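# Load the work-order bar into the lathe chuck and clamp

## Task

From a rack holding several jobs' bars, pick the one shown on the work order and place it in the lathe's chuck, coaxial with the spindle, with its clean end (not the saw-burred end) seated on the stop steps at the rear of the jaws. The chuck must end up clamped on that bar, the door must be shut, and no other bar may be left inside the lathe.

## Robot and tools

Robot: two UR12e-type arms, left_arm and right_arm, each with a 140 mm two-finger gripper. left_arm's fingers can fold at a hinge: grip parts with the outer quarter of the pads (near the tips), since grips nearer the palm may pull the part in, hold it loosely or drop it later, and pressing fingertips onto a surface folds them quietly. right_arm's fingers are rigid.

Scene frame: origin at table-top height midway between the bases; +z up, +x out over the table, left_arm on +y. Bases: left_arm near (+0.055, +0.587, 0), right_arm near (-0.050, -0.706, 0). The lathe sits behind the bases (toward -x); its chuck faces +y. The gripper's fingers point along its own +z and close along its y; end_effector_position is the point between closed pads, and fingertips reach about 33 mm past it (9 mm when wide open). Printed positions can be a few cm off.

A row is 18 numbers, each in [-1, 1], covering both arms: left_arm's 6 joint values, then its gripper position, force_limit, speed, then the same 9 for right_arm. Joint order: shoulder pan, shoulder lift, elbow, wrist 1, wrist 2, wrist 3. Joint values are offsets (not poses), counted from the Joint targets shown when the call starts, scaled so 1.0 = 1.481 rad for the two shoulder joints and 2.222 rad for elbow and wrists. Sending the same offset again moves further. Send 0 for all six to keep an arm's targets. Joint ranges: elbow -3.142 to 3.142, all others -6.283 to 6.283 rad; asking more than 0.010 rad beyond a limit is refused. Gripper numbers are absolute commands: position +1 = open (140 mm), about -0.8 = pads touching, -1 = close until blocked; force_limit -1 to +1 (about 14 N to 58 N at slow close); speed -1 to +1 (about 30 to 250 mm/s; faster closes grip harder). To leave a gripper unchanged, repeat its last three numbers.

Tools:
- execute_actions(actions, cameras): actions is a list of one action or empty. An action may hold "rows" (1-15 rows, one per 1/30 s step), "steps" (1-450, default 15), "until" (stop when lathe fields match, e.g. {"lathe": {"chuck_state": "clamped"}}; numbers need a comparison like [">=", 1]), and a "lathe" command object: door "open"/"shut", chuck "clamp"/"open", air_blast true, re_chuck true, or stop true. An empty actions list returns images from all cameras.
- move(target, speed, blend, stop_force, zero, blocking, cameras): target is one 18-number row or a list of up to 15 rows, all offsets from the same starting Joint targets. speed is the fastest joint's top rate in rad/s, 0.01-3.14 (default 0.5). blend in rad rounds corners. stop_force (4-120 N) ends an arm's path on contact; use a low speed with it; omit it when backing off something. The result adds a "move:" line: done, off_target, moving, held, fault.
- wait(seconds 0-10), stop() to brake a running move, zero_wrist_force(arm), zoom_image(camera cam_left_wrist or cam_right_wrist, region [x0,y0,x1,y1] px, up to 504x504), show_instructions() to see the work order image, read_manual(), finished_scene(scene) to end the scene.

Results: Joint positions, velocities, targets, torques per arm; end_effector_position (m), quat_wxyz; wrist force/torque in the gripper frame; gripper position_measured in counts (3 open, ~139 = 60 mm, ~230 pads meet); object_status 0 moving, 1 blocked opening, 2 blocked closing (holding), 3 reached/pads met. Lathe fields: door_state, chuck_state (open, clamped, closed_empty, between), seat_state (home means bar seated on all steps; trust only after clamping), turret_state (home, away, alarm), and the *_answer fields. Lines such as "joint command not followed", "joint sent to its limit", MOTOR HOT, or fault lines flag problems.

Sequence: read the work order, find the matching bar, grip it, open the door (turret must be home), optionally air_blast the empty chuck, insert the bar coaxially with its clean end on the steps, clamp while still holding, release and withdraw, shut the door. If seat_state is not home and the bar is within about 1 cm, re_chuck (door shut, chuck clamped) and wait for turret_state home.

Avoid: dropping bars or knocking anything off the table or into the chip pan; letting go before the chuck clamps; hard impacts and pushing past firm contact (force fault near 150 N, torque limits, wrist joints weakest at about 39-40 N m); collisions between the arms or with the sliding door; long strained poses that overheat motors.

Each tool is called after "Request:" as name(argument=value, ...) on one line, values as JSON.

Reference images:

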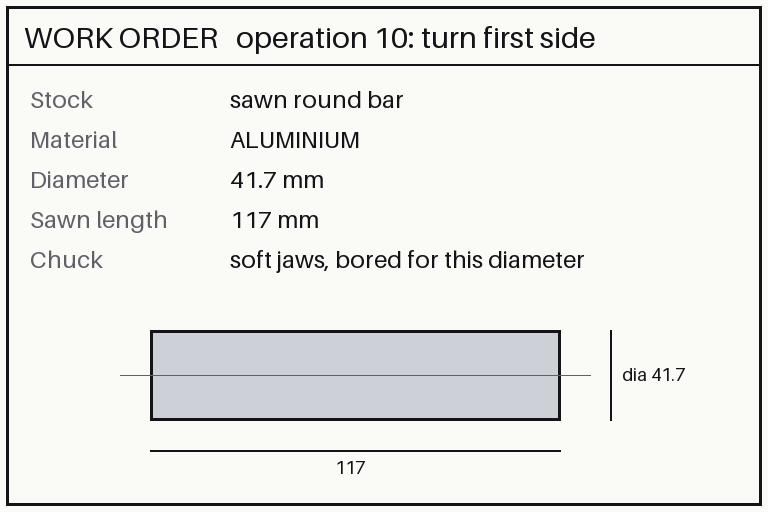

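## Session

Request:
execute_actions(actions=[])

Scene clock: 0.00 s.
left_arm: end_effector_position=(+0.5672, -0.1051, +0.2290) position_measured=3 object_status=3 end_effector_quat_wxyz=(-0.188, -0.201, +0.961, +0.034) | right_arm: end_effector_position=(+0.1812, -0.7757, +0.1282) position_measured=3 object_status=3 end_effector_quat_wxyz=(-0.405, +0.198, +0.881, -0.140)
Joint positions: left_arm=[-0.999 -1.133 1.429 -1.663 -1.9 -1.386] | right_arm=[-0.474 -1.674 2.355 -1.446 -1.99 0.182]
Joint velocities: within noise
Joint torques (N m): no reading
Motor temperatures (°C): left_arm=[30 34 32 36 38 37] | right_arm=[38 29 31 37 36 38]
Wrist force (N): no reading
Wrist torque (N m): no reading
Wrist force, peak (N): no reading
Joint targets: left_arm=[-0.999 -1.133 1.429 -1.663 -1.900 -1.386] | right_arm=[-0.474 -1.674 2.355 -1.446 -1.990 0.182]
Tool commands: left_gripper/position=+1.0 left_gripper/force_limit=+1.0 left_gripper/speed=+1.0 right_gripper/position=+1.0 right_gripper/force_limit=+1.0 right_gripper/speed=+1.0
lathe: door_state=shut chuck_state=open seat_state=open turret_state=home door_answer=taken chuck_answer=taken re_chuck_answer=taken

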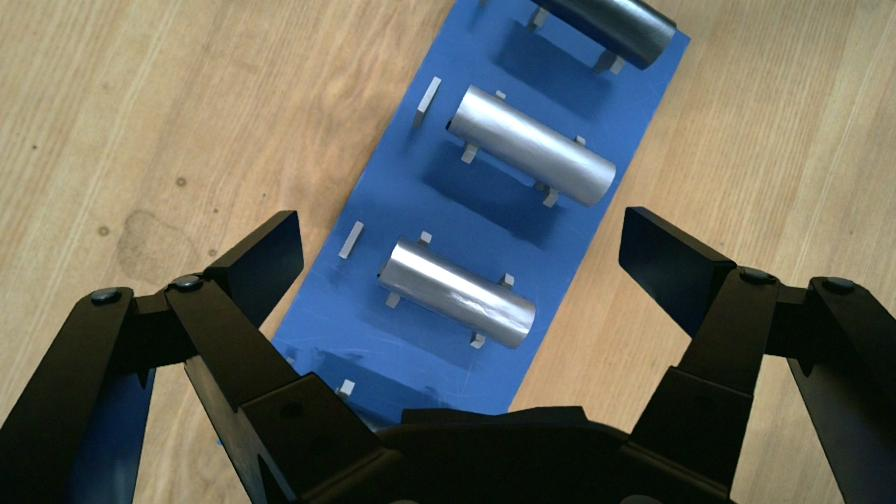

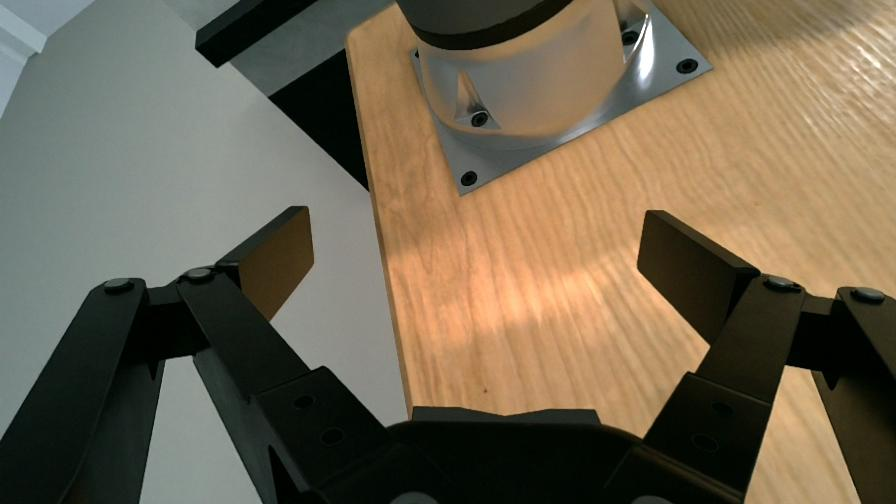

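Request:
zoom_image(camera="cam_left_wrist", region=[360, 60, 640, 360])

Request:
execute_actions(actions=[{"lathe":{"door":"open"},"steps":1}])

Request:
move(target=[-0.1202,-0.2206,0.0522,0.0032,0.1481,0.801,1,1,1,0,0,0,0,0,0,1,1,1], speed=0.9, cameras=["all"])

Scaled by 1.680 from the camera's 896x504 image, which has a finer 1280x720 frame.

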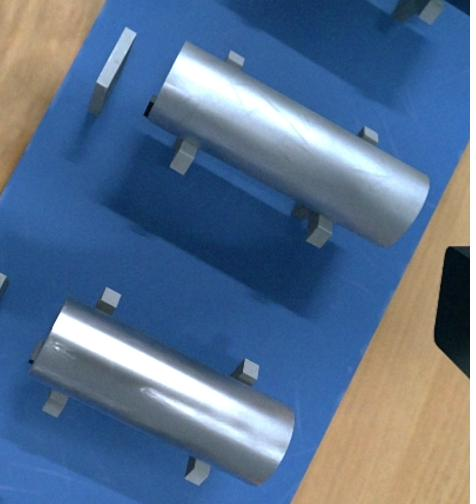

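Scene clock: 66.87 s.
left_arm: end_effector_position=(+0.5672, -0.1051, +0.2290) position_measured=3 object_status=3 end_effector_quat_wxyz=(-0.188, -0.201, +0.961, +0.034) | right_arm: end_effector_position=(+0.1812, -0.7757, +0.1282) position_measured=3 object_status=3 end_effector_quat_wxyz=(-0.405, +0.198, +0.881, -0.140)
Joint positions: left_arm=[-0.999 -1.133 1.429 -1.663 -1.9 -1.386] | right_arm=[-0.474 -1.674 2.355 -1.446 -1.99 0.182]
Joint torques (N m): left_arm=[-1.86 -89.37 -44.78 -3.41 -0.96 0.17] | right_arm=[3.5 -25.09 -36.52 -1.53 -0.91 -0.04]
Wrist force (N): left_arm=[0.4 0.2 -0.4] | right_arm=[-0.5 0.6 0.1]
Wrist torque (N m): left_arm=[0.05 -0.08 0.00] | right_arm=[0.12 0.11 0.00]
Wrist force, peak (N): left_arm=[0.2 -0.4 -0.9] | right_arm=[-0.7 1.2 0.2]
Joint targets: left_arm=[-0.999 -1.133 1.429 -1.663 -1.900 -1.386] | right_arm=[-0.474 -1.674 2.355 -1.446 -1.990 0.182]
Tool commands: left_gripper/position=+1.0 left_gripper/force_limit=+1.0 left_gripper/speed=+1.0 right_gripper/position=+1.0 right_gripper/force_limit=+1.0 right_gripper/speed=+1.0
lathe: door_state=between chuck_state=open seat_state=open turret_state=home door_answer=taken chuck_answer=taken re_chuck_answer=taken

Scene clock: 69.50 s.
left_arm: end_effector_position=(+0.5005, -0.0496, +0.4004) position_measured=3 object_status=3 end_effector_quat_wxyz=(+0.000, +0.710, +0.704, +0.000) | right_arm: end_effector_position=(+0.1812, -0.7757, +0.1282) position_measured=3 object_status=3 end_effector_quat_wxyz=(-0.405, +0.198, +0.881, -0.140)
Joint positions: left_arm=[-1.177 -1.46 1.545 -1.655 -1.571 0.393] | right_arm=[-0.474 -1.674 2.355 -1.446 -1.99 0.182]
Joint torques (N m): left_arm=[-21.3 -73.88 -39.39 -1.55 2.97 4.24] | right_arm=[-0.34 -25.5 -37.1 -1.86 -0.64 -0.47]
Wrist force (N): left_arm=[0.8 -0.5 0.0] | right_arm=[-0.3 0.1 0.3]
Wrist torque (N m): left_arm=[-0.11 -0.31 -0.21] | right_arm=[0.01 0.05 0.01]
Wrist force, peak (N): left_arm=[1.4 -1.0 -0.8] | right_arm=[-0.6 0.4 1.0]
Joint targets: left_arm=[-1.177 -1.460 1.545 -1.655 -1.571 0.393] | right_arm=[-0.474 -1.674 2.355 -1.446 -1.990 0.182]
lathe: door_state=open chuck_state=open seat_state=open turret_state=home door_answer=taken chuck_answer=taken re_chuck_answer=taken
move: done

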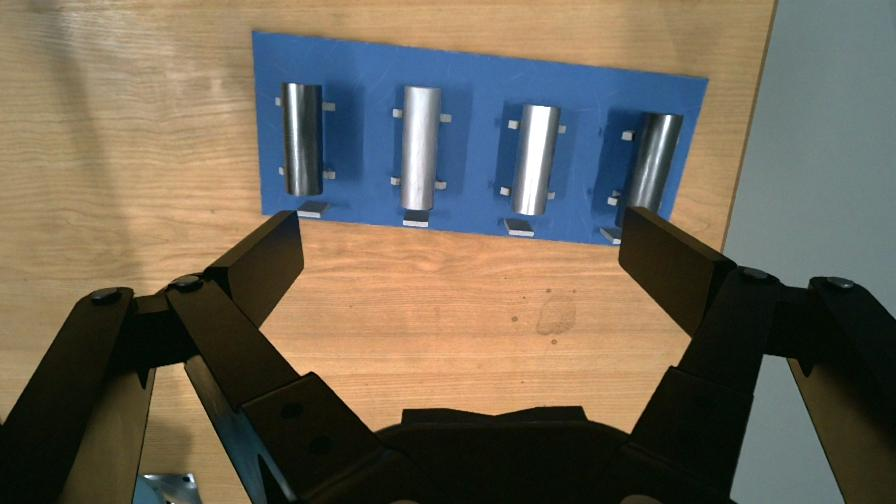

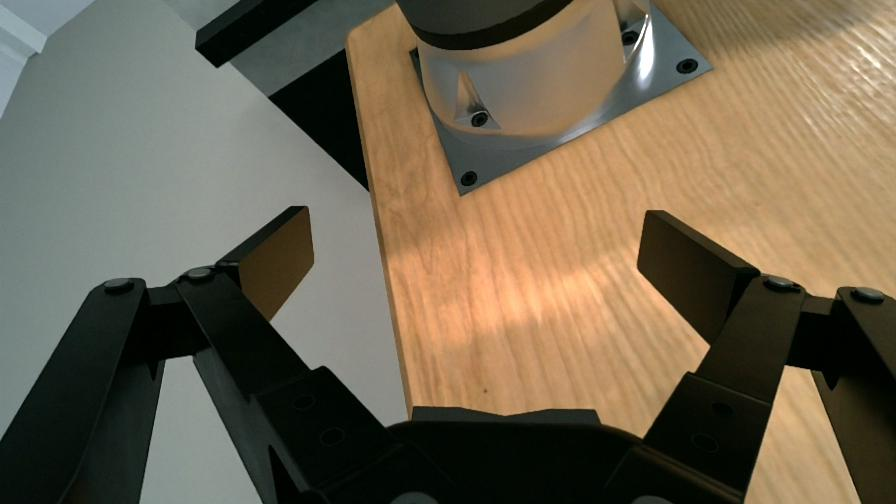

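Request:
zoom_image(camera="cam_left_wrist", region=[350, 60, 610, 250])

Request:
zoom_image(camera="cam_left_wrist", region=[370, 70, 470, 240])

Request:
zoom_image(camera="cam_left_wrist", region=[480, 80, 580, 250])

Scaled by 1.938 from the camera's 896x504 image, which has a finer 1280x720 frame.

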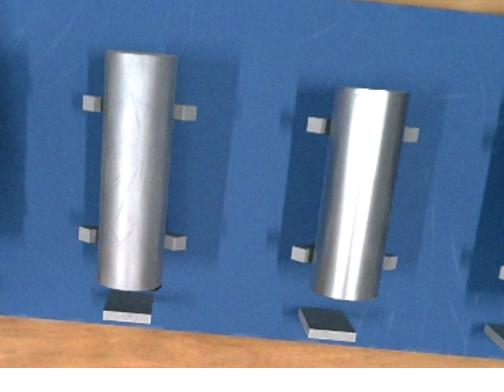

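Scaled by 2.965 from the camera's 896x504 image, which has a finer 1280x720 frame.

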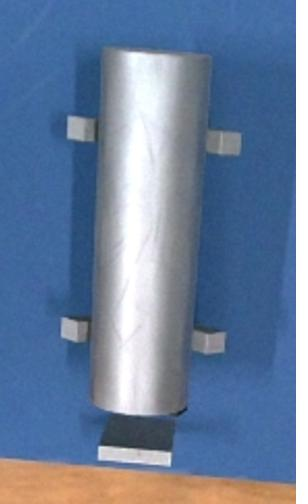

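Scaled by 2.965 from the camera's 896x504 image, which has a finer 1280x720 frame.

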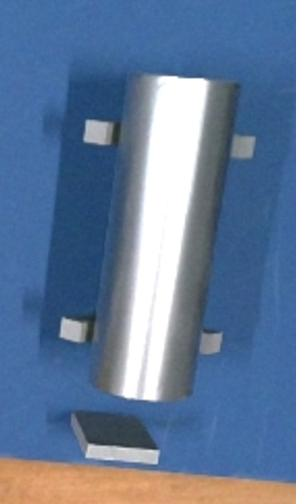

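Request:
move(target=[0.2073,0.0581,0.3066,-0.5342,-0.1459,0.1028,1,1,1,0,0,0,0,0,0,1,1,1], speed=0.8, cameras=["cam_left_wrist"])

Request:
zoom_image(camera="cam_left_wrist", region=[300, 130, 600, 330])

Scene clock: 120.87 s.
left_arm: end_effector_position=(+0.5757, +0.0610, +0.1052) position_measured=3 object_status=3 end_effector_quat_wxyz=(+0.183, +0.683, +0.683, -0.183) | right_arm: end_effector_position=(+0.1812, -0.7757, +0.1282) position_measured=3 object_status=3 end_effector_quat_wxyz=(-0.405, +0.198, +0.881, -0.140)
Joint positions: left_arm=[-0.87 -1.374 2.226 -2.842 -1.895 0.622] | right_arm=[-0.474 -1.674 2.355 -1.446 -1.99 0.182]
Joint torques (N m): left_arm=[16.2 -42.15 -25.37 -8.38 -4.1 3.94] | right_arm=[1.8 -26.85 -36.88 -2.21 -0.53 -1.12]
Wrist force (N): left_arm=[1.9 -1.0 -0.4] | right_arm=[-0.1 0.4 0.4]
Wrist torque (N m): left_arm=[-0.12 -0.60 -0.25] | right_arm=[0.07 0.02 0.01]
Wrist force, peak (N): left_arm=[4.6 -1.0 0.3] | right_arm=[-0.9 0.2 1.0]
Joint targets: left_arm=[-0.870 -1.374 2.226 -2.842 -1.895 0.622] | right_arm=[-0.474 -1.674 2.355 -1.446 -1.990 0.182]
lathe: door_state=open chuck_state=open seat_state=open turret_state=home door_answer=taken chuck_answer=taken re_chuck_answer=taken
move: done
Images, in order (width x height): cam_left_wrist 896x504.

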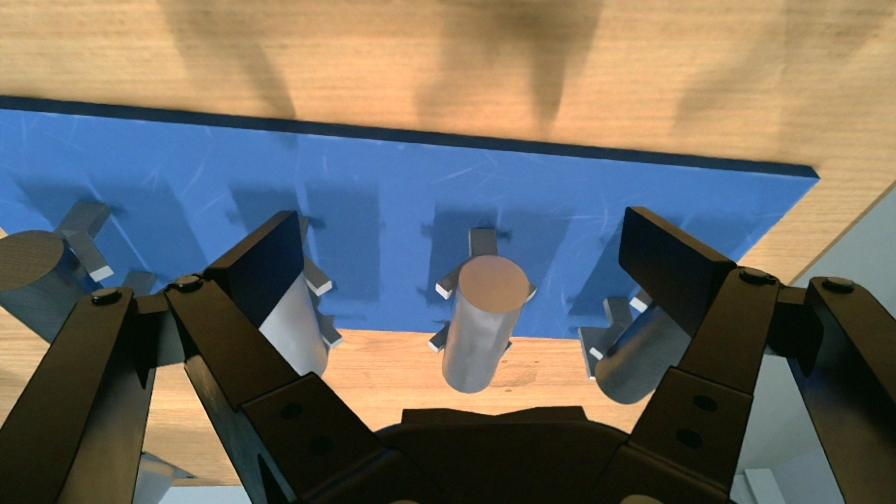

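Scaled by 1.680 from the camera's 896x504 image, which has a finer 1280x720 frame.

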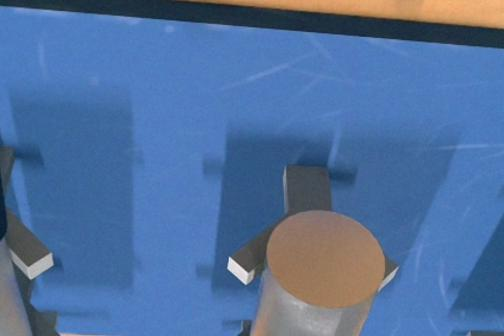

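Request:
zoom_image(camera="cam_left_wrist", region=[440, 230, 550, 330])

Scaled by 4.582 from the camera's 896x504 image, which has a finer 1280x720 frame.

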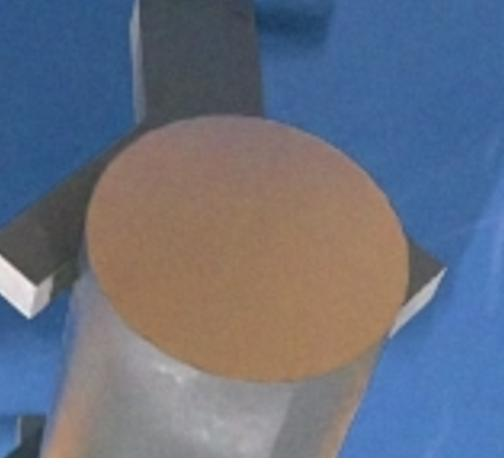

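Request:
move(target=[[-0.1564,-0.1688,-0.1706,0.2831,0,0,1,1,1,0,0,0,0,0,0,1,1,1],[-0.1564,0.0014,-0.1706,0.95,-0.3546,0.4271,1,1,1,0,0,0,0,0,0,1,1,1]], speed=1.0, blend=[0.1,0], cameras=["cam_left_wrist"])

Scene clock: 166.10 s.
left_arm: end_effector_position=(+0.1656, +0.0682, +0.3655) position_measured=3 object_status=3 end_effector_quat_wxyz=(-0.410, +0.581, +0.467, -0.525) | right_arm: end_effector_position=(+0.1812, -0.7757, +0.1282) position_measured=3 object_status=3 end_effector_quat_wxyz=(-0.405, +0.198, +0.881, -0.140)
Joint positions: left_arm=[-1.102 -1.372 1.847 -0.732 -2.683 1.571] | right_arm=[-0.474 -1.674 2.355 -1.446 -1.99 0.182]
Joint torques (N m): left_arm=[-13.98 -47.04 -38.04 2.47 -3.86 4] | right_arm=[2.65 -25.71 -37.13 -2.36 0.04 -0.86]
Wrist force (N): left_arm=[2.6 0.1 -1.3] | right_arm=[-0.8 0.4 0.2]
Wrist torque (N m): left_arm=[-0.01 -0.94 -0.28] | right_arm=[0.08 0.17 0.01]
Wrist force, peak (N): left_arm=[-2.5 -2.4 -4.9] | right_arm=[-0.7 -0.3 1.2]
Joint targets: left_arm=[-1.102 -1.372 1.847 -0.732 -2.683 1.571] | right_arm=[-0.474 -1.674 2.355 -1.446 -1.990 0.182]
lathe: door_state=open chuck_state=open seat_state=open turret_state=home door_answer=taken chuck_answer=taken re_chuck_answer=taken
move: done
Images, in order (width x height): cam_left_wrist 896x504.

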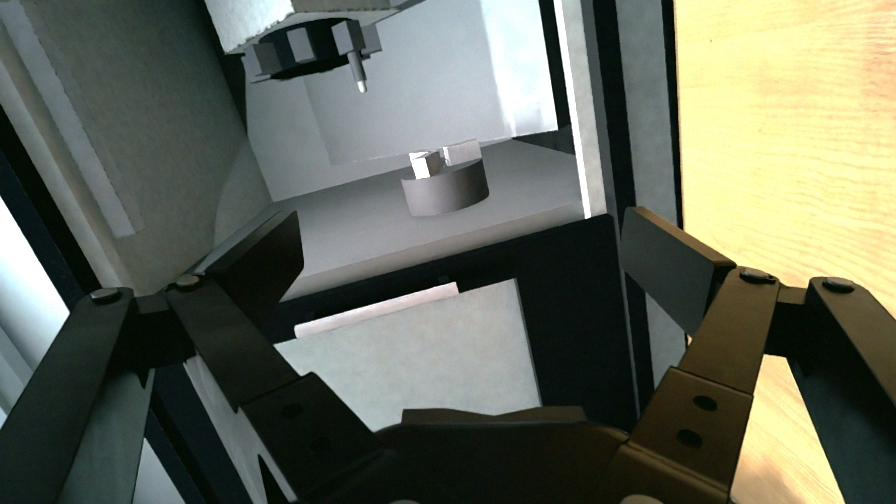

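Request:
move(target=[0,0,0,0.1157,0,0,1,1,1,0,0,0,0,0,0,1,1,1], speed=1.0, cameras=["cam_left_wrist"])

Request:
zoom_image(camera="cam_left_wrist", region=[360, 80, 560, 240])

Scene clock: 173.37 s.
left_arm: end_effector_position=(+0.1499, +0.1000, +0.3999) position_measured=3 object_status=3 end_effector_quat_wxyz=(+0.500, -0.500, -0.500, +0.500) | right_arm: end_effector_position=(+0.1812, -0.7757, +0.1282) position_measured=3 object_status=3 end_effector_quat_wxyz=(-0.405, +0.198, +0.881, -0.140)
Joint positions: left_arm=[-1.102 -1.372 1.847 -0.475 -2.683 1.571] | right_arm=[-0.474 -1.674 2.355 -1.446 -1.99 0.182]
Joint torques (N m): left_arm=[13.28 -48.1 -32.3 4.07 -2.73 4.05] | right_arm=[-0.09 -27.25 -35.08 -1.71 0.08 -1.61]
Wrist force (N): left_arm=[2.1 0.0 -1.9] | right_arm=[-0.1 0.2 0.6]
Wrist torque (N m): left_arm=[-0.05 -0.80 -0.28] | right_arm=[0.04 0.03 0.02]
Wrist force, peak (N): left_arm=[3.3 -0.5 -1.3] | right_arm=[-0.2 -0.2 1.3]
Joint targets: left_arm=[-1.102 -1.372 1.847 -0.475 -2.683 1.571] | right_arm=[-0.474 -1.674 2.355 -1.446 -1.990 0.182]
lathe: door_state=open chuck_state=open seat_state=open turret_state=home door_answer=taken chuck_answer=taken re_chuck_answer=taken
move: done
Images, in order (width x height): cam_left_wrist 896x504.

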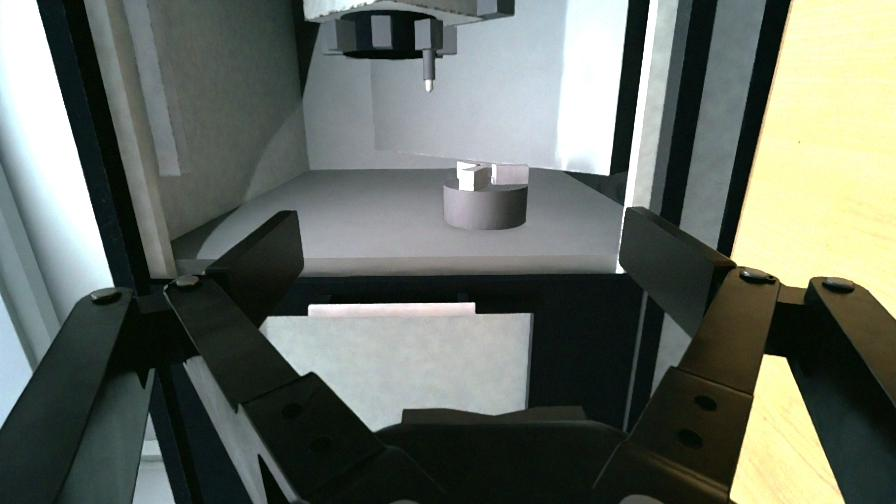

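Scaled by 2.520 from the camera's 896x504 image, which has a finer 1280x720 frame.

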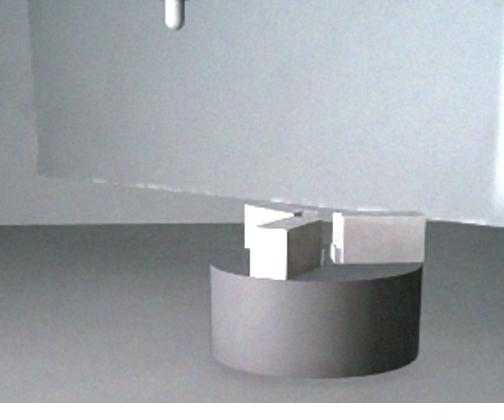

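Request:
move(target=[0.0317,-0.0818,0.1594,-0.1048,0.0212,0,1,1,1,0,0,0,0,0,0,1,1,1], speed=0.6, cameras=["cam_left_wrist"])

Request:
zoom_image(camera="cam_left_wrist", region=[320, 120, 520, 280])

Scene clock: 209.60 s.
left_arm: end_effector_position=(+0.1006, +0.2500, +0.3000) position_measured=3 object_status=3 end_effector_quat_wxyz=(+0.500, -0.499, -0.500, +0.500) | right_arm: end_effector_position=(+0.1812, -0.7757, +0.1282) position_measured=3 object_status=3 end_effector_quat_wxyz=(-0.405, +0.198, +0.881, -0.140)
Joint positions: left_arm=[-1.055 -1.493 2.201 -0.707 -2.636 1.571] | right_arm=[-0.474 -1.674 2.355 -1.446 -1.99 0.182]
Joint torques (N m): left_arm=[16.07 -53.63 -23.59 -0.84 3.02 1.3] | right_arm=[1.17 -25.3 -37.97 -2.46 0.24 -0.84]
Wrist force (N): left_arm=[2.4 0.0 -1.9] | right_arm=[-0.1 0.2 0.2]
Wrist torque (N m): left_arm=[-0.05 -0.83 -0.28] | right_arm=[0.05 0.02 0.00]
Wrist force, peak (N): left_arm=[5.2 2.2 -1.0] | right_arm=[-0.5 0.6 1.1]
Joint targets: left_arm=[-1.055 -1.493 2.201 -0.707 -2.636 1.571] | right_arm=[-0.474 -1.674 2.355 -1.446 -1.990 0.182]
lathe: door_state=open chuck_state=open seat_state=open turret_state=home door_answer=taken chuck_answer=taken re_chuck_answer=taken
move: done
Images, in order (width x height): cam_left_wrist 896x504.

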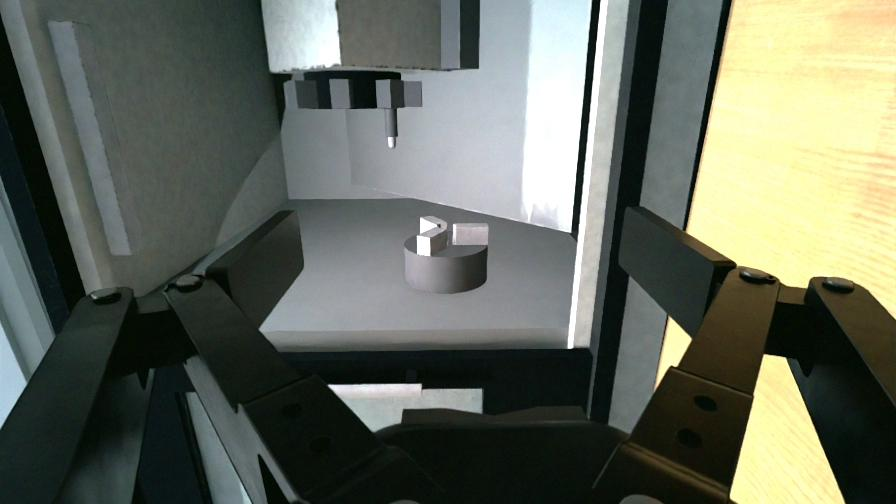

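Scaled by 2.520 from the camera's 896x504 image, which has a finer 1280x720 frame.

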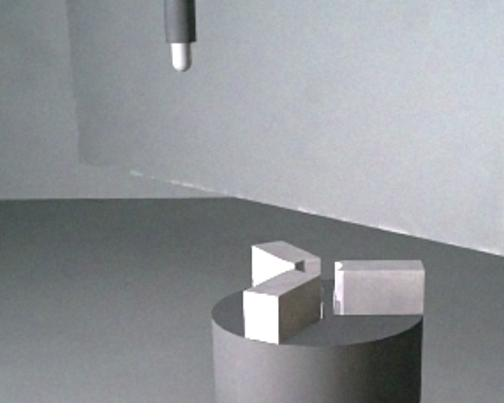

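Request:
move(target=[-0.6343,-0.0359,0.0227,0.001,-0.5211,0,1,1,1,0,0,0,0,0,0,1,1,1], speed=0.8, cameras=["cam_left_wrist"])

Scene clock: 261.20 s.
left_arm: end_effector_position=(-0.3080, +0.0312, +0.3026) position_measured=3 object_status=3 end_effector_quat_wxyz=(-0.442, +0.442, +0.552, -0.552) | right_arm: end_effector_position=(+0.1812, -0.7757, +0.1282) position_measured=3 object_status=3 end_effector_quat_wxyz=(-0.405, +0.198, +0.881, -0.140)
Joint positions: left_arm=[-1.994 -1.546 2.252 -0.705 -3.793 1.571] | right_arm=[-0.474 -1.674 2.355 -1.446 -1.99 0.182]
Joint torques (N m): left_arm=[-21.2 -52.98 -26.16 0.7 -3.07 -2.37] | right_arm=[0.39 -23.52 -36.74 -2.38 0.08 -1.26]
Wrist force (N): left_arm=[2.3 0.4 -1.8] | right_arm=[-0.5 0.0 0.6]
Wrist torque (N m): left_arm=[0.04 -0.82 -0.28] | right_arm=[0.00 0.11 0.01]
Wrist force, peak (N): left_arm=[6.1 0.2 -3.9] | right_arm=[-0.3 -0.1 1.5]
Joint targets: left_arm=[-1.994 -1.546 2.252 -0.705 -3.794 1.571] | right_arm=[-0.474 -1.674 2.355 -1.446 -1.990 0.182]
lathe: door_state=open chuck_state=open seat_state=open turret_state=home door_answer=taken chuck_answer=taken re_chuck_answer=taken
move: done
Images, in order (width x height): cam_left_wrist 896x504.

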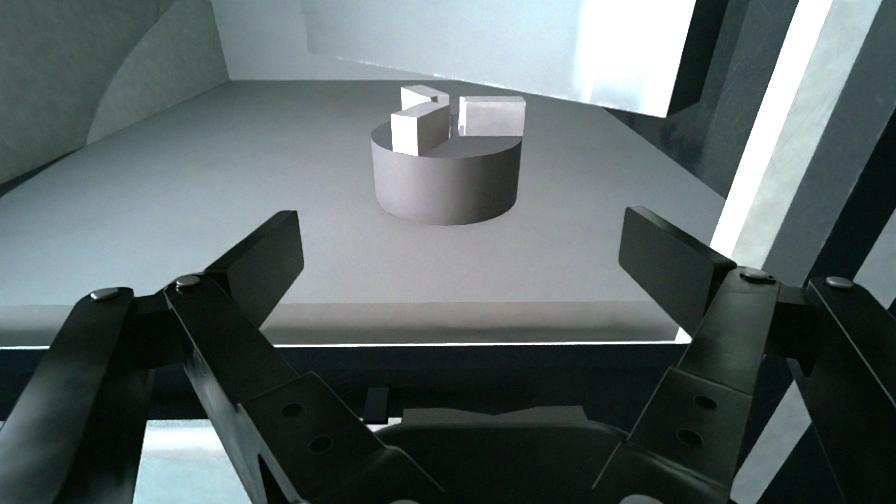

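Request:
move(target=[-0.6343,-0.0359,0.0227,0.001,-0.5211,0,1,1,1,0,0,0,0,0,0,1,1,1], speed=0.7, cameras=["cam_left_wrist"])

Request:
zoom_image(camera="cam_left_wrist", region=[330, 120, 610, 400])

Scene clock: 266.70 s.
left_arm: end_effector_position=(-0.6296, +0.1895, +0.3038) position_measured=3 object_status=3 end_effector_quat_wxyz=(-0.380, +0.380, +0.597, -0.597) | right_arm: end_effector_position=(+0.1812, -0.7757, +0.1282) position_measured=3 object_status=3 end_effector_quat_wxyz=(-0.405, +0.198, +0.881, -0.140)
Joint positions: left_arm=[-2.934 -1.599 2.302 -0.703 -4.951 1.571] | right_arm=[-0.474 -1.674 2.355 -1.446 -1.99 0.182]
Joint torques (N m): left_arm=[-21.28 -48.2 -27.47 -0.26 -3.27 -2.3] | right_arm=[3.22 -27.44 -36.88 -2.67 -0.02 -1.02]
Wrist force (N): left_arm=[2.4 0.2 -2.2] | right_arm=[-0.3 0.4 0.8]
Wrist torque (N m): left_arm=[-0.01 -0.85 -0.27] | right_arm=[0.08 0.06 0.00]
Wrist force, peak (N): left_arm=[4.4 0.4 -1.6] | right_arm=[-0.3 0.5 1.2]
Joint targets: left_arm=[-2.934 -1.599 2.302 -0.703 -4.951 1.571] | right_arm=[-0.474 -1.674 2.355 -1.446 -1.990 0.182]
lathe: door_state=open chuck_state=open seat_state=open turret_state=home door_answer=taken chuck_answer=taken re_chuck_answer=taken
move: done
Images, in order (width x height): cam_left_wrist 896x504.

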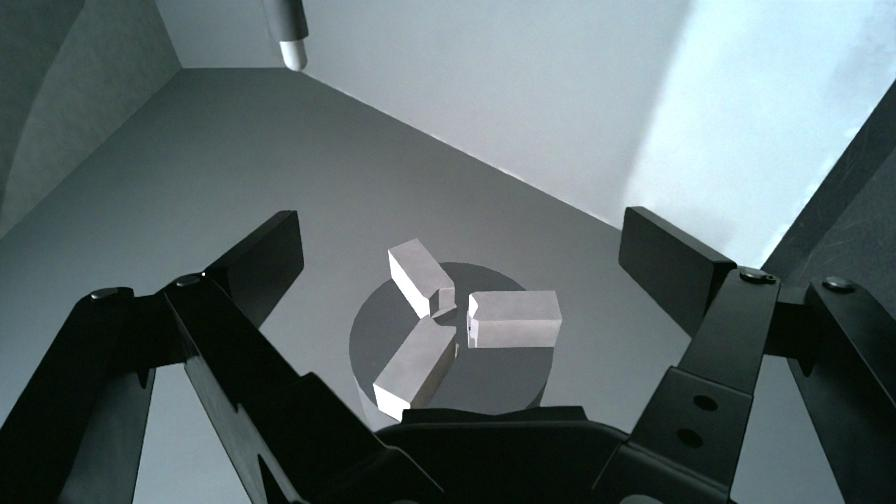

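Scaled by 1.800 from the camera's 896x504 image, which has a finer 1280x720 frame.

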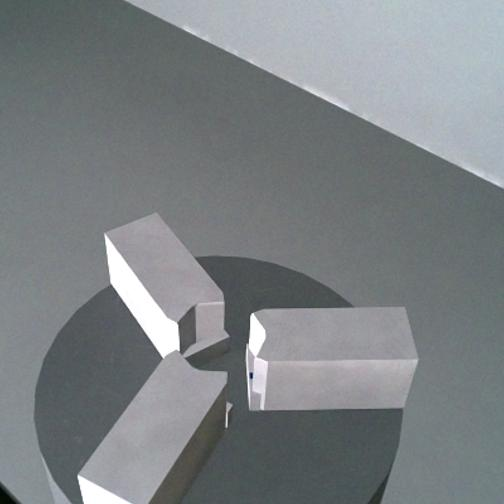

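Request:
zoom_image(camera="cam_left_wrist", region=[400, 260, 500, 360])

Request:
execute_actions(actions=[{"lathe":{"air_blast":true},"steps":75}], cameras=["cam_left_wrist"])

Request:
zoom_image(camera="cam_left_wrist", region=[400, 260, 500, 360])

Scaled by 5.040 from the camera's 896x504 image, which has a finer 1280x720 frame.

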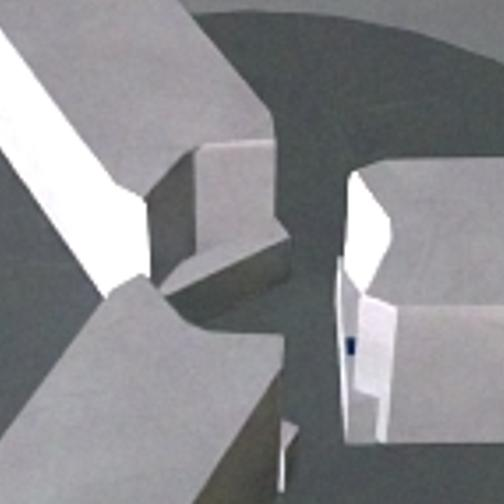

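Scene clock: 286.57 s.
left_arm: end_effector_position=(-0.6296, +0.1896, +0.3038) position_measured=3 object_status=3 end_effector_quat_wxyz=(-0.380, +0.380, +0.597, -0.597) | right_arm: end_effector_position=(+0.1812, -0.7757, +0.1282) position_measured=3 object_status=3 end_effector_quat_wxyz=(-0.405, +0.198, +0.881, -0.140)
Joint positions: left_arm=[-2.934 -1.599 2.302 -0.703 -4.951 1.571] | right_arm=[-0.474 -1.674 2.355 -1.446 -1.99 0.182]
Joint torques (N m): left_arm=[-20.71 -38.66 -30.23 -3.42 -3.32 -2.05] | right_arm=[1.35 -24.53 -36.71 -2.75 0.24 -1.03]
Wrist force (N): left_arm=[2.0 0.2 -2.2] | right_arm=[-0.4 0.3 0.8]
Wrist torque (N m): left_arm=[-0.02 -0.76 -0.28] | right_arm=[0.05 0.08 0.01]
Wrist force, peak (N): left_arm=[2.7 0.4 -2.2] | right_arm=[-0.6 0.3 1.3]
Joint targets: left_arm=[-2.934 -1.599 2.302 -0.703 -4.951 1.571] | right_arm=[-0.474 -1.674 2.355 -1.446 -1.990 0.182]
Tool commands: left_gripper/position=+1.0 left_gripper/force_limit=+1.0 left_gripper/speed=+1.0 right_gripper/position=+1.0 right_gripper/force_limit=+1.0 right_gripper/speed=+1.0
lathe: door_state=open chuck_state=open seat_state=open turret_state=home door_answer=taken chuck_answer=taken re_chuck_answer=taken
Images, in order (width x height): cam_left_wrist 896x504.

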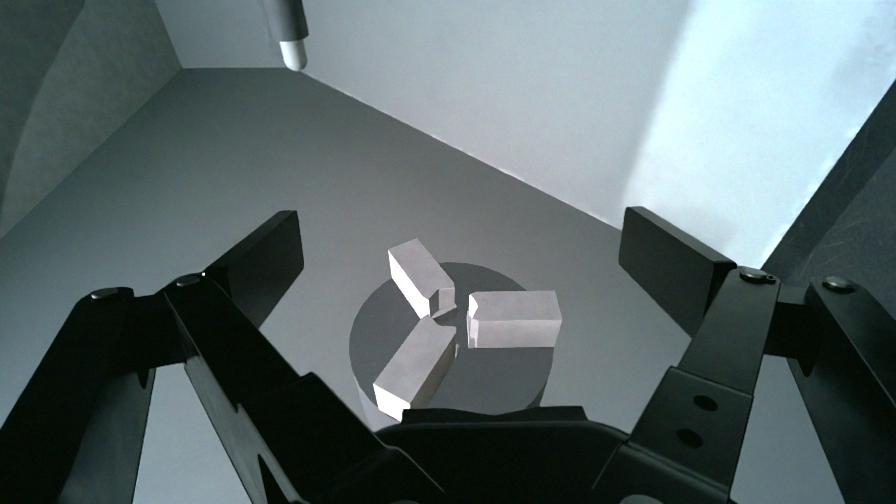

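Scaled by 5.040 from the camera's 896x504 image, which has a finer 1280x720 frame.

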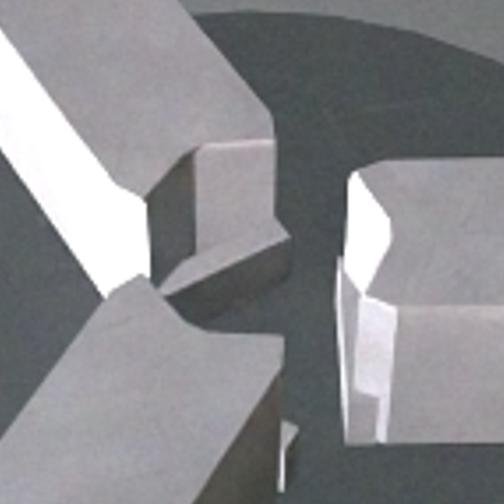

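Request:
move(target=[0.6347,0.0359,-0.0227,-0.001,0.5211,0,1,1,1,0,0,0,0,0,0,1,1,1], speed=1.0)

Request:
move(target=[[0.6158,0.0311,-0.2502,-0.4777,1.0,0.9592,1,1,1,0,0,0,0,0,0,1,1,1],[0.6158,0.1856,-0.2502,-0.5808,1.0,0.9592,1,1,1,0,0,0,0,0,0,1,1,1]], speed=1.0, blend=[0.1,0], cameras=["cam_left_wrist"])

Request:
zoom_image(camera="cam_left_wrist", region=[320, 120, 600, 400])

Scene clock: 363.20 s.
left_arm: end_effector_position=(-0.3078, +0.0310, +0.3026) position_measured=3 object_status=3 end_effector_quat_wxyz=(-0.442, +0.442, +0.552, -0.552) | right_arm: end_effector_position=(+0.1812, -0.7757, +0.1282) position_measured=3 object_status=3 end_effector_quat_wxyz=(-0.405, +0.198, +0.881, -0.140)
Joint positions: left_arm=[-1.994 -1.546 2.252 -0.705 -3.794 1.571] | right_arm=[-0.474 -1.674 2.355 -1.446 -1.99 0.182]
Joint torques (N m): left_arm=[15.52 -28.1 -43.65 -3.99 3 -0.99] | right_arm=[2.25 -28.99 -36.42 -3.44 0.64 -1.32]
Wrist force (N): left_arm=[2.1 0.7 -1.9] | right_arm=[-0.2 -0.2 0.8]
Wrist torque (N m): left_arm=[0.10 -0.78 -0.29] | right_arm=[-0.05 0.05 0.01]
Wrist force, peak (N): left_arm=[4.8 0.2 -2.1] | right_arm=[-0.7 -0.6 1.2]
Joint targets: left_arm=[-1.994 -1.546 2.252 -0.705 -3.794 1.571] | right_arm=[-0.474 -1.674 2.355 -1.446 -1.990 0.182]
lathe: door_state=open chuck_state=open seat_state=open turret_state=home door_answer=taken chuck_answer=taken re_chuck_answer=taken
move: done

Scene clock: 366.33 s.
left_arm: end_effector_position=(+0.5887, -0.0616, +0.1902) position_measured=3 object_status=3 end_effector_quat_wxyz=(+0.000, +0.678, -0.735, +0.000) | right_arm: end_effector_position=(+0.1812, -0.7757, +0.1282) position_measured=3 object_status=3 end_effector_quat_wxyz=(-0.405, +0.198, +0.881, -0.140)
Joint positions: left_arm=[-1.081 -1.271 1.696 -1.996 -1.572 3.702] | right_arm=[-0.474 -1.674 2.355 -1.446 -1.99 0.182]
Joint torques (N m): left_arm=[15.08 -61.5 -52.13 -7.65 3.04 3.98] | right_arm=[3.64 -24 -37.78 -3.77 0.71 -1.09]
Wrist force (N): left_arm=[0.8 -0.7 -0.2] | right_arm=[-0.6 -0.1 0.6]
Wrist torque (N m): left_arm=[-0.13 -0.28 -0.23] | right_arm=[-0.03 0.12 0.01]
Wrist force, peak (N): left_arm=[-3.0 -2.2 -6.4] | right_arm=[-0.4 0.3 1.3]
Joint targets: left_arm=[-1.081 -1.271 1.696 -1.996 -1.572 3.702] | right_arm=[-0.474 -1.674 2.355 -1.446 -1.990 0.182]
lathe: door_state=open chuck_state=open seat_state=open turret_state=home door_answer=taken chuck_answer=taken re_chuck_answer=taken
move: done
Images, in order (width x height): cam_left_wrist 896x504.

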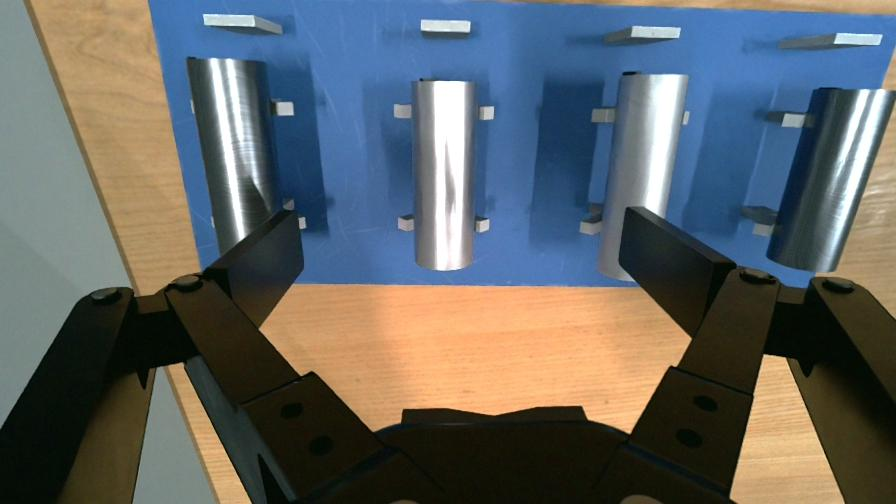

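Scaled by 1.800 from the camera's 896x504 image, which has a finer 1280x720 frame.

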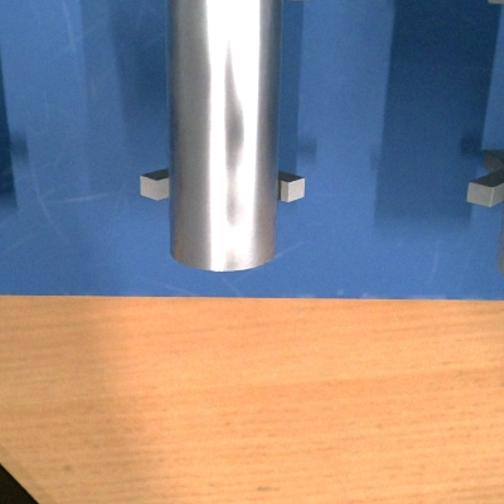

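Request:
zoom_image(camera="cam_left_wrist", region=[400, 60, 490, 120])

Request:
zoom_image(camera="cam_left_wrist", region=[380, 60, 700, 300])

Scaled by 5.600 from the camera's 896x504 image, which has a finer 1280x720 frame.

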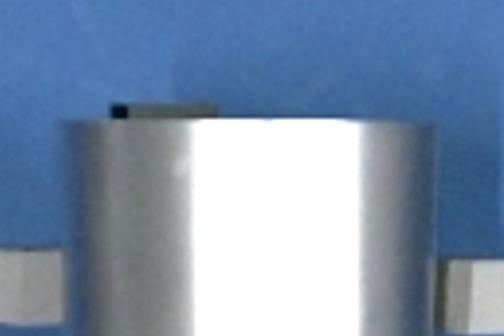

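Scaled by 1.575 from the camera's 896x504 image, which has a finer 1280x720 frame.

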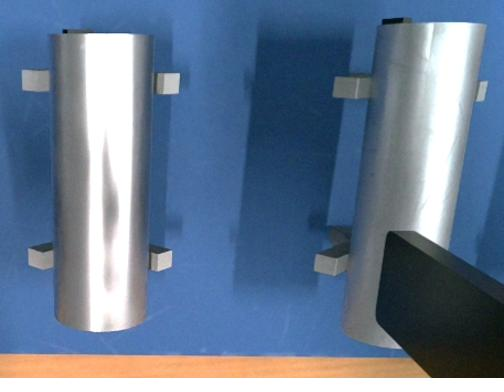

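Request:
execute_actions(actions=[{"rows":[[0,0,0,0,0,0,0.3,-1,1,0,0,0,0,0,0,1,1,1]],"steps":12}])

Request:
move(target=[-0.0006,0.0731,0.0241,-0.0727,0,0,0.3,-1,1,0,0,0,0,0,0,1,1,1], speed=0.12, stop_force=20, cameras=["cam_left_wrist"])

Scene clock: 406.30 s.
left_arm: end_effector_position=(+0.5887, -0.0616, +0.1900) position_measured=91 object_status=3 end_effector_quat_wxyz=(+0.000, +0.678, -0.735, +0.000) | right_arm: end_effector_position=(+0.1812, -0.7757, +0.1282) position_measured=3 object_status=3 end_effector_quat_wxyz=(-0.405, +0.198, +0.881, -0.140)
Joint positions: left_arm=[-1.081 -1.271 1.696 -1.996 -1.572 3.702] | right_arm=[-0.474 -1.674 2.355 -1.446 -1.99 0.182]
Joint torques (N m): left_arm=[10.11 -62.97 -38.72 -7.24 3.02 3.51] | right_arm=[1.8 -26.76 -37.09 -3.8 0.95 -1.09]
Wrist force (N): left_arm=[1.1 -0.5 -0.5] | right_arm=[0.0 -0.1 1.0]
Wrist torque (N m): left_arm=[-0.10 -0.33 -0.23] | right_arm=[-0.04 -0.01 0.01]
Wrist force, peak (N): left_arm=[1.3 -0.6 -0.7] | right_arm=[-1.0 0.3 1.3]
Joint targets: left_arm=[-1.081 -1.271 1.696 -1.996 -1.572 3.702] | right_arm=[-0.474 -1.674 2.355 -1.446 -1.990 0.182]
lathe: door_state=open chuck_state=open seat_state=open turret_state=home door_answer=taken chuck_answer=taken re_chuck_answer=taken

Scene clock: 408.63 s.
left_arm: end_effector_position=(+0.5961, -0.0775, +0.0862) position_measured=91 object_status=3 end_effector_quat_wxyz=(+0.000, +0.678, -0.735, +0.000) | right_arm: end_effector_position=(+0.1812, -0.7757, +0.1282) position_measured=3 object_status=3 end_effector_quat_wxyz=(-0.405, +0.198, +0.881, -0.140)
Joint positions: left_arm=[-1.082 -1.163 1.749 -2.157 -1.572 3.702] | right_arm=[-0.474 -1.674 2.355 -1.446 -1.99 0.182]
Joint torques (N m): left_arm=[-20.9 -68.36 -32.06 -7.66 2.79 3.49] | right_arm=[2.71 -28.16 -37 -3.55 1.45 -1.38]
Wrist force (N): left_arm=[0.7 -0.6 -0.3] | right_arm=[-0.4 0.1 0.6]
Wrist torque (N m): left_arm=[-0.12 -0.24 -0.23] | right_arm=[0.02 0.07 0.01]
Wrist force, peak (N): left_arm=[1.0 -0.2 -1.8] | right_arm=[-0.5 0.3 1.3]
Joint targets: left_arm=[-1.082 -1.163 1.749 -2.157 -1.572 3.702] | right_arm=[-0.474 -1.674 2.355 -1.446 -1.990 0.182]
lathe: door_state=open chuck_state=open seat_state=open turret_state=home door_answer=taken chuck_answer=taken re_chuck_answer=taken
move: done
Images, in order (width x height): cam_left_wrist 896x504.

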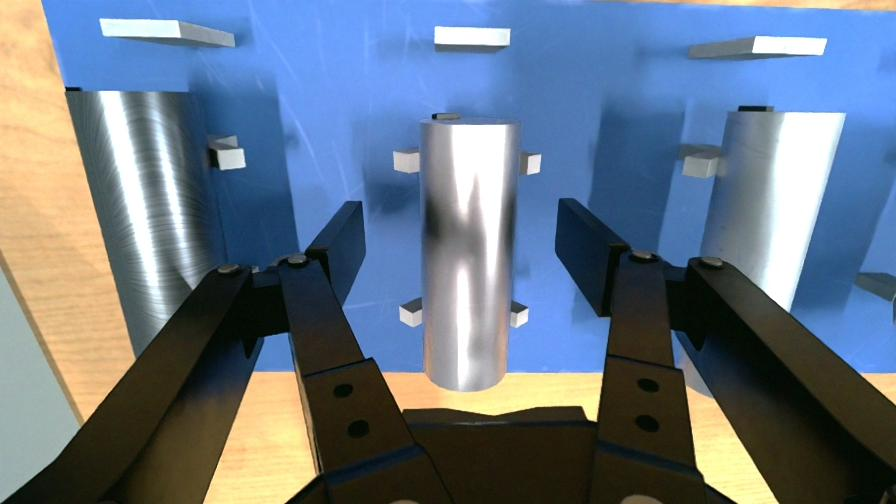

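Request:
move(target=[-0.0024,-0.002,0.0021,-0.0007,0,-0.0016,0.3,-1,1,0,0,0,0,0,0,1,1,1], speed=0.1)

Request:
execute_actions(actions=[{"rows":[[0,0,0,0,0,0,-1,0,-1,0,0,0,0,0,0,1,1,1]],"steps":90}], cameras=["cam_left_wrist"])

Scene clock: 424.97 s.
left_arm: end_effector_position=(+0.5928, -0.0774, +0.0861) position_measured=91 object_status=3 end_effector_quat_wxyz=(+0.000, +0.678, -0.735, +0.000) | right_arm: end_effector_position=(+0.1812, -0.7757, +0.1282) position_measured=3 object_status=3 end_effector_quat_wxyz=(-0.405, +0.198, +0.881, -0.140)
Joint positions: left_arm=[-1.086 -1.166 1.754 -2.159 -1.572 3.699] | right_arm=[-0.474 -1.674 2.355 -1.446 -1.99 0.182]
Joint torques (N m): left_arm=[-19.74 -92.02 -32.04 -7.72 2.96 -2.69] | right_arm=[2.1 -26.39 -36.27 -3.86 1.33 -0.91]
Wrist force (N): left_arm=[1.1 -0.3 -0.1] | right_arm=[-0.3 0.2 0.8]
Wrist torque (N m): left_arm=[-0.05 -0.34 -0.22] | right_arm=[0.03 0.05 0.01]
Wrist force, peak (N): left_arm=[1.3 -0.4 -0.6] | right_arm=[-0.6 0.3 1.4]
Joint targets: left_arm=[-1.086 -1.166 1.754 -2.159 -1.572 3.699] | right_arm=[-0.474 -1.674 2.355 -1.446 -1.990 0.182]
lathe: door_state=open chuck_state=open seat_state=open turret_state=home door_answer=taken chuck_answer=taken re_chuck_answer=taken
move: done

Scene clock: 428.17 s.
left_arm: end_effector_position=(+0.5927, -0.0774, +0.0861) position_measured=170 object_status=2 end_effector_quat_wxyz=(+0.000, +0.678, -0.735, +0.000) | right_arm: end_effector_position=(+0.1812, -0.7757, +0.1282) position_measured=3 object_status=3 end_effector_quat_wxyz=(-0.405, +0.198, +0.881, -0.140)
Joint positions: left_arm=[-1.086 -1.166 1.754 -2.159 -1.572 3.699] | right_arm=[-0.474 -1.674 2.355 -1.446 -1.99 0.182]
Joint torques (N m): left_arm=[-18.53 -68.74 -32.64 -0.9 -2.16 -2.5] | right_arm=[3.38 -26.01 -36.43 -3.93 1.29 -0.91]
Wrist force (N): left_arm=[2.0 -4.1 -7.0] | right_arm=[-0.5 0.2 0.7]
Wrist torque (N m): left_arm=[0.01 -0.27 0.36] | right_arm=[0.02 0.11 0.01]
Wrist force, peak (N): left_arm=[2.3 -4.3 -6.9] | right_arm=[-0.6 -0.3 1.4]
Joint targets: left_arm=[-1.086 -1.166 1.754 -2.159 -1.572 3.699] | right_arm=[-0.474 -1.674 2.355 -1.446 -1.990 0.182]
lathe: door_state=open chuck_state=open seat_state=open turret_state=home door_answer=taken chuck_answer=taken re_chuck_answer=taken
Images, in order (width x height): cam_left_wrist 896x504.

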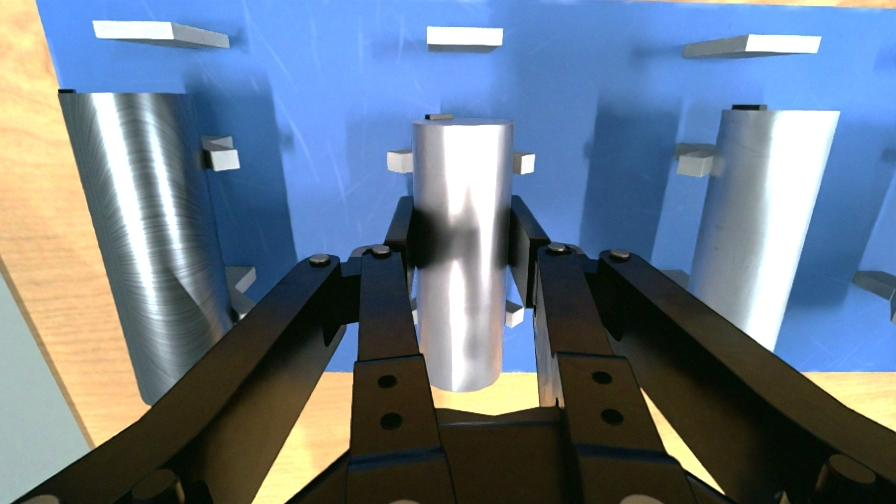

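Request:
zoom_image(camera="cam_left_wrist", region=[400, 100, 530, 180])

Request:
zoom_image(camera="cam_left_wrist", region=[400, 300, 530, 400])

Scaled by 3.877 from the camera's 896x504 image, which has a finer 1280x720 frame.

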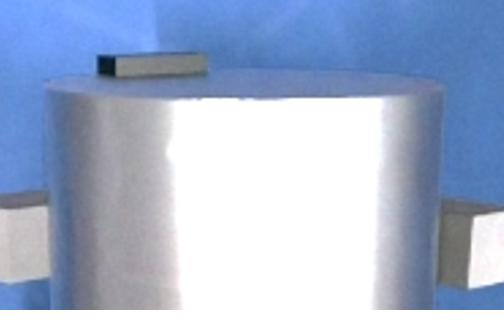

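Scaled by 3.877 from the camera's 896x504 image, which has a finer 1280x720 frame.

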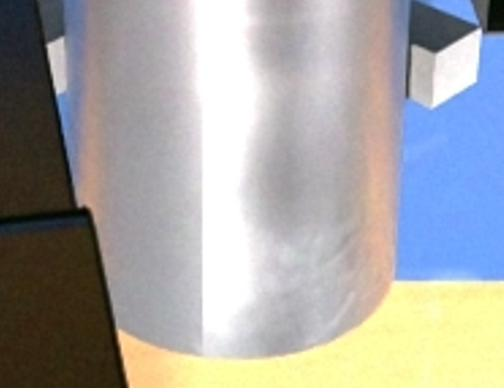

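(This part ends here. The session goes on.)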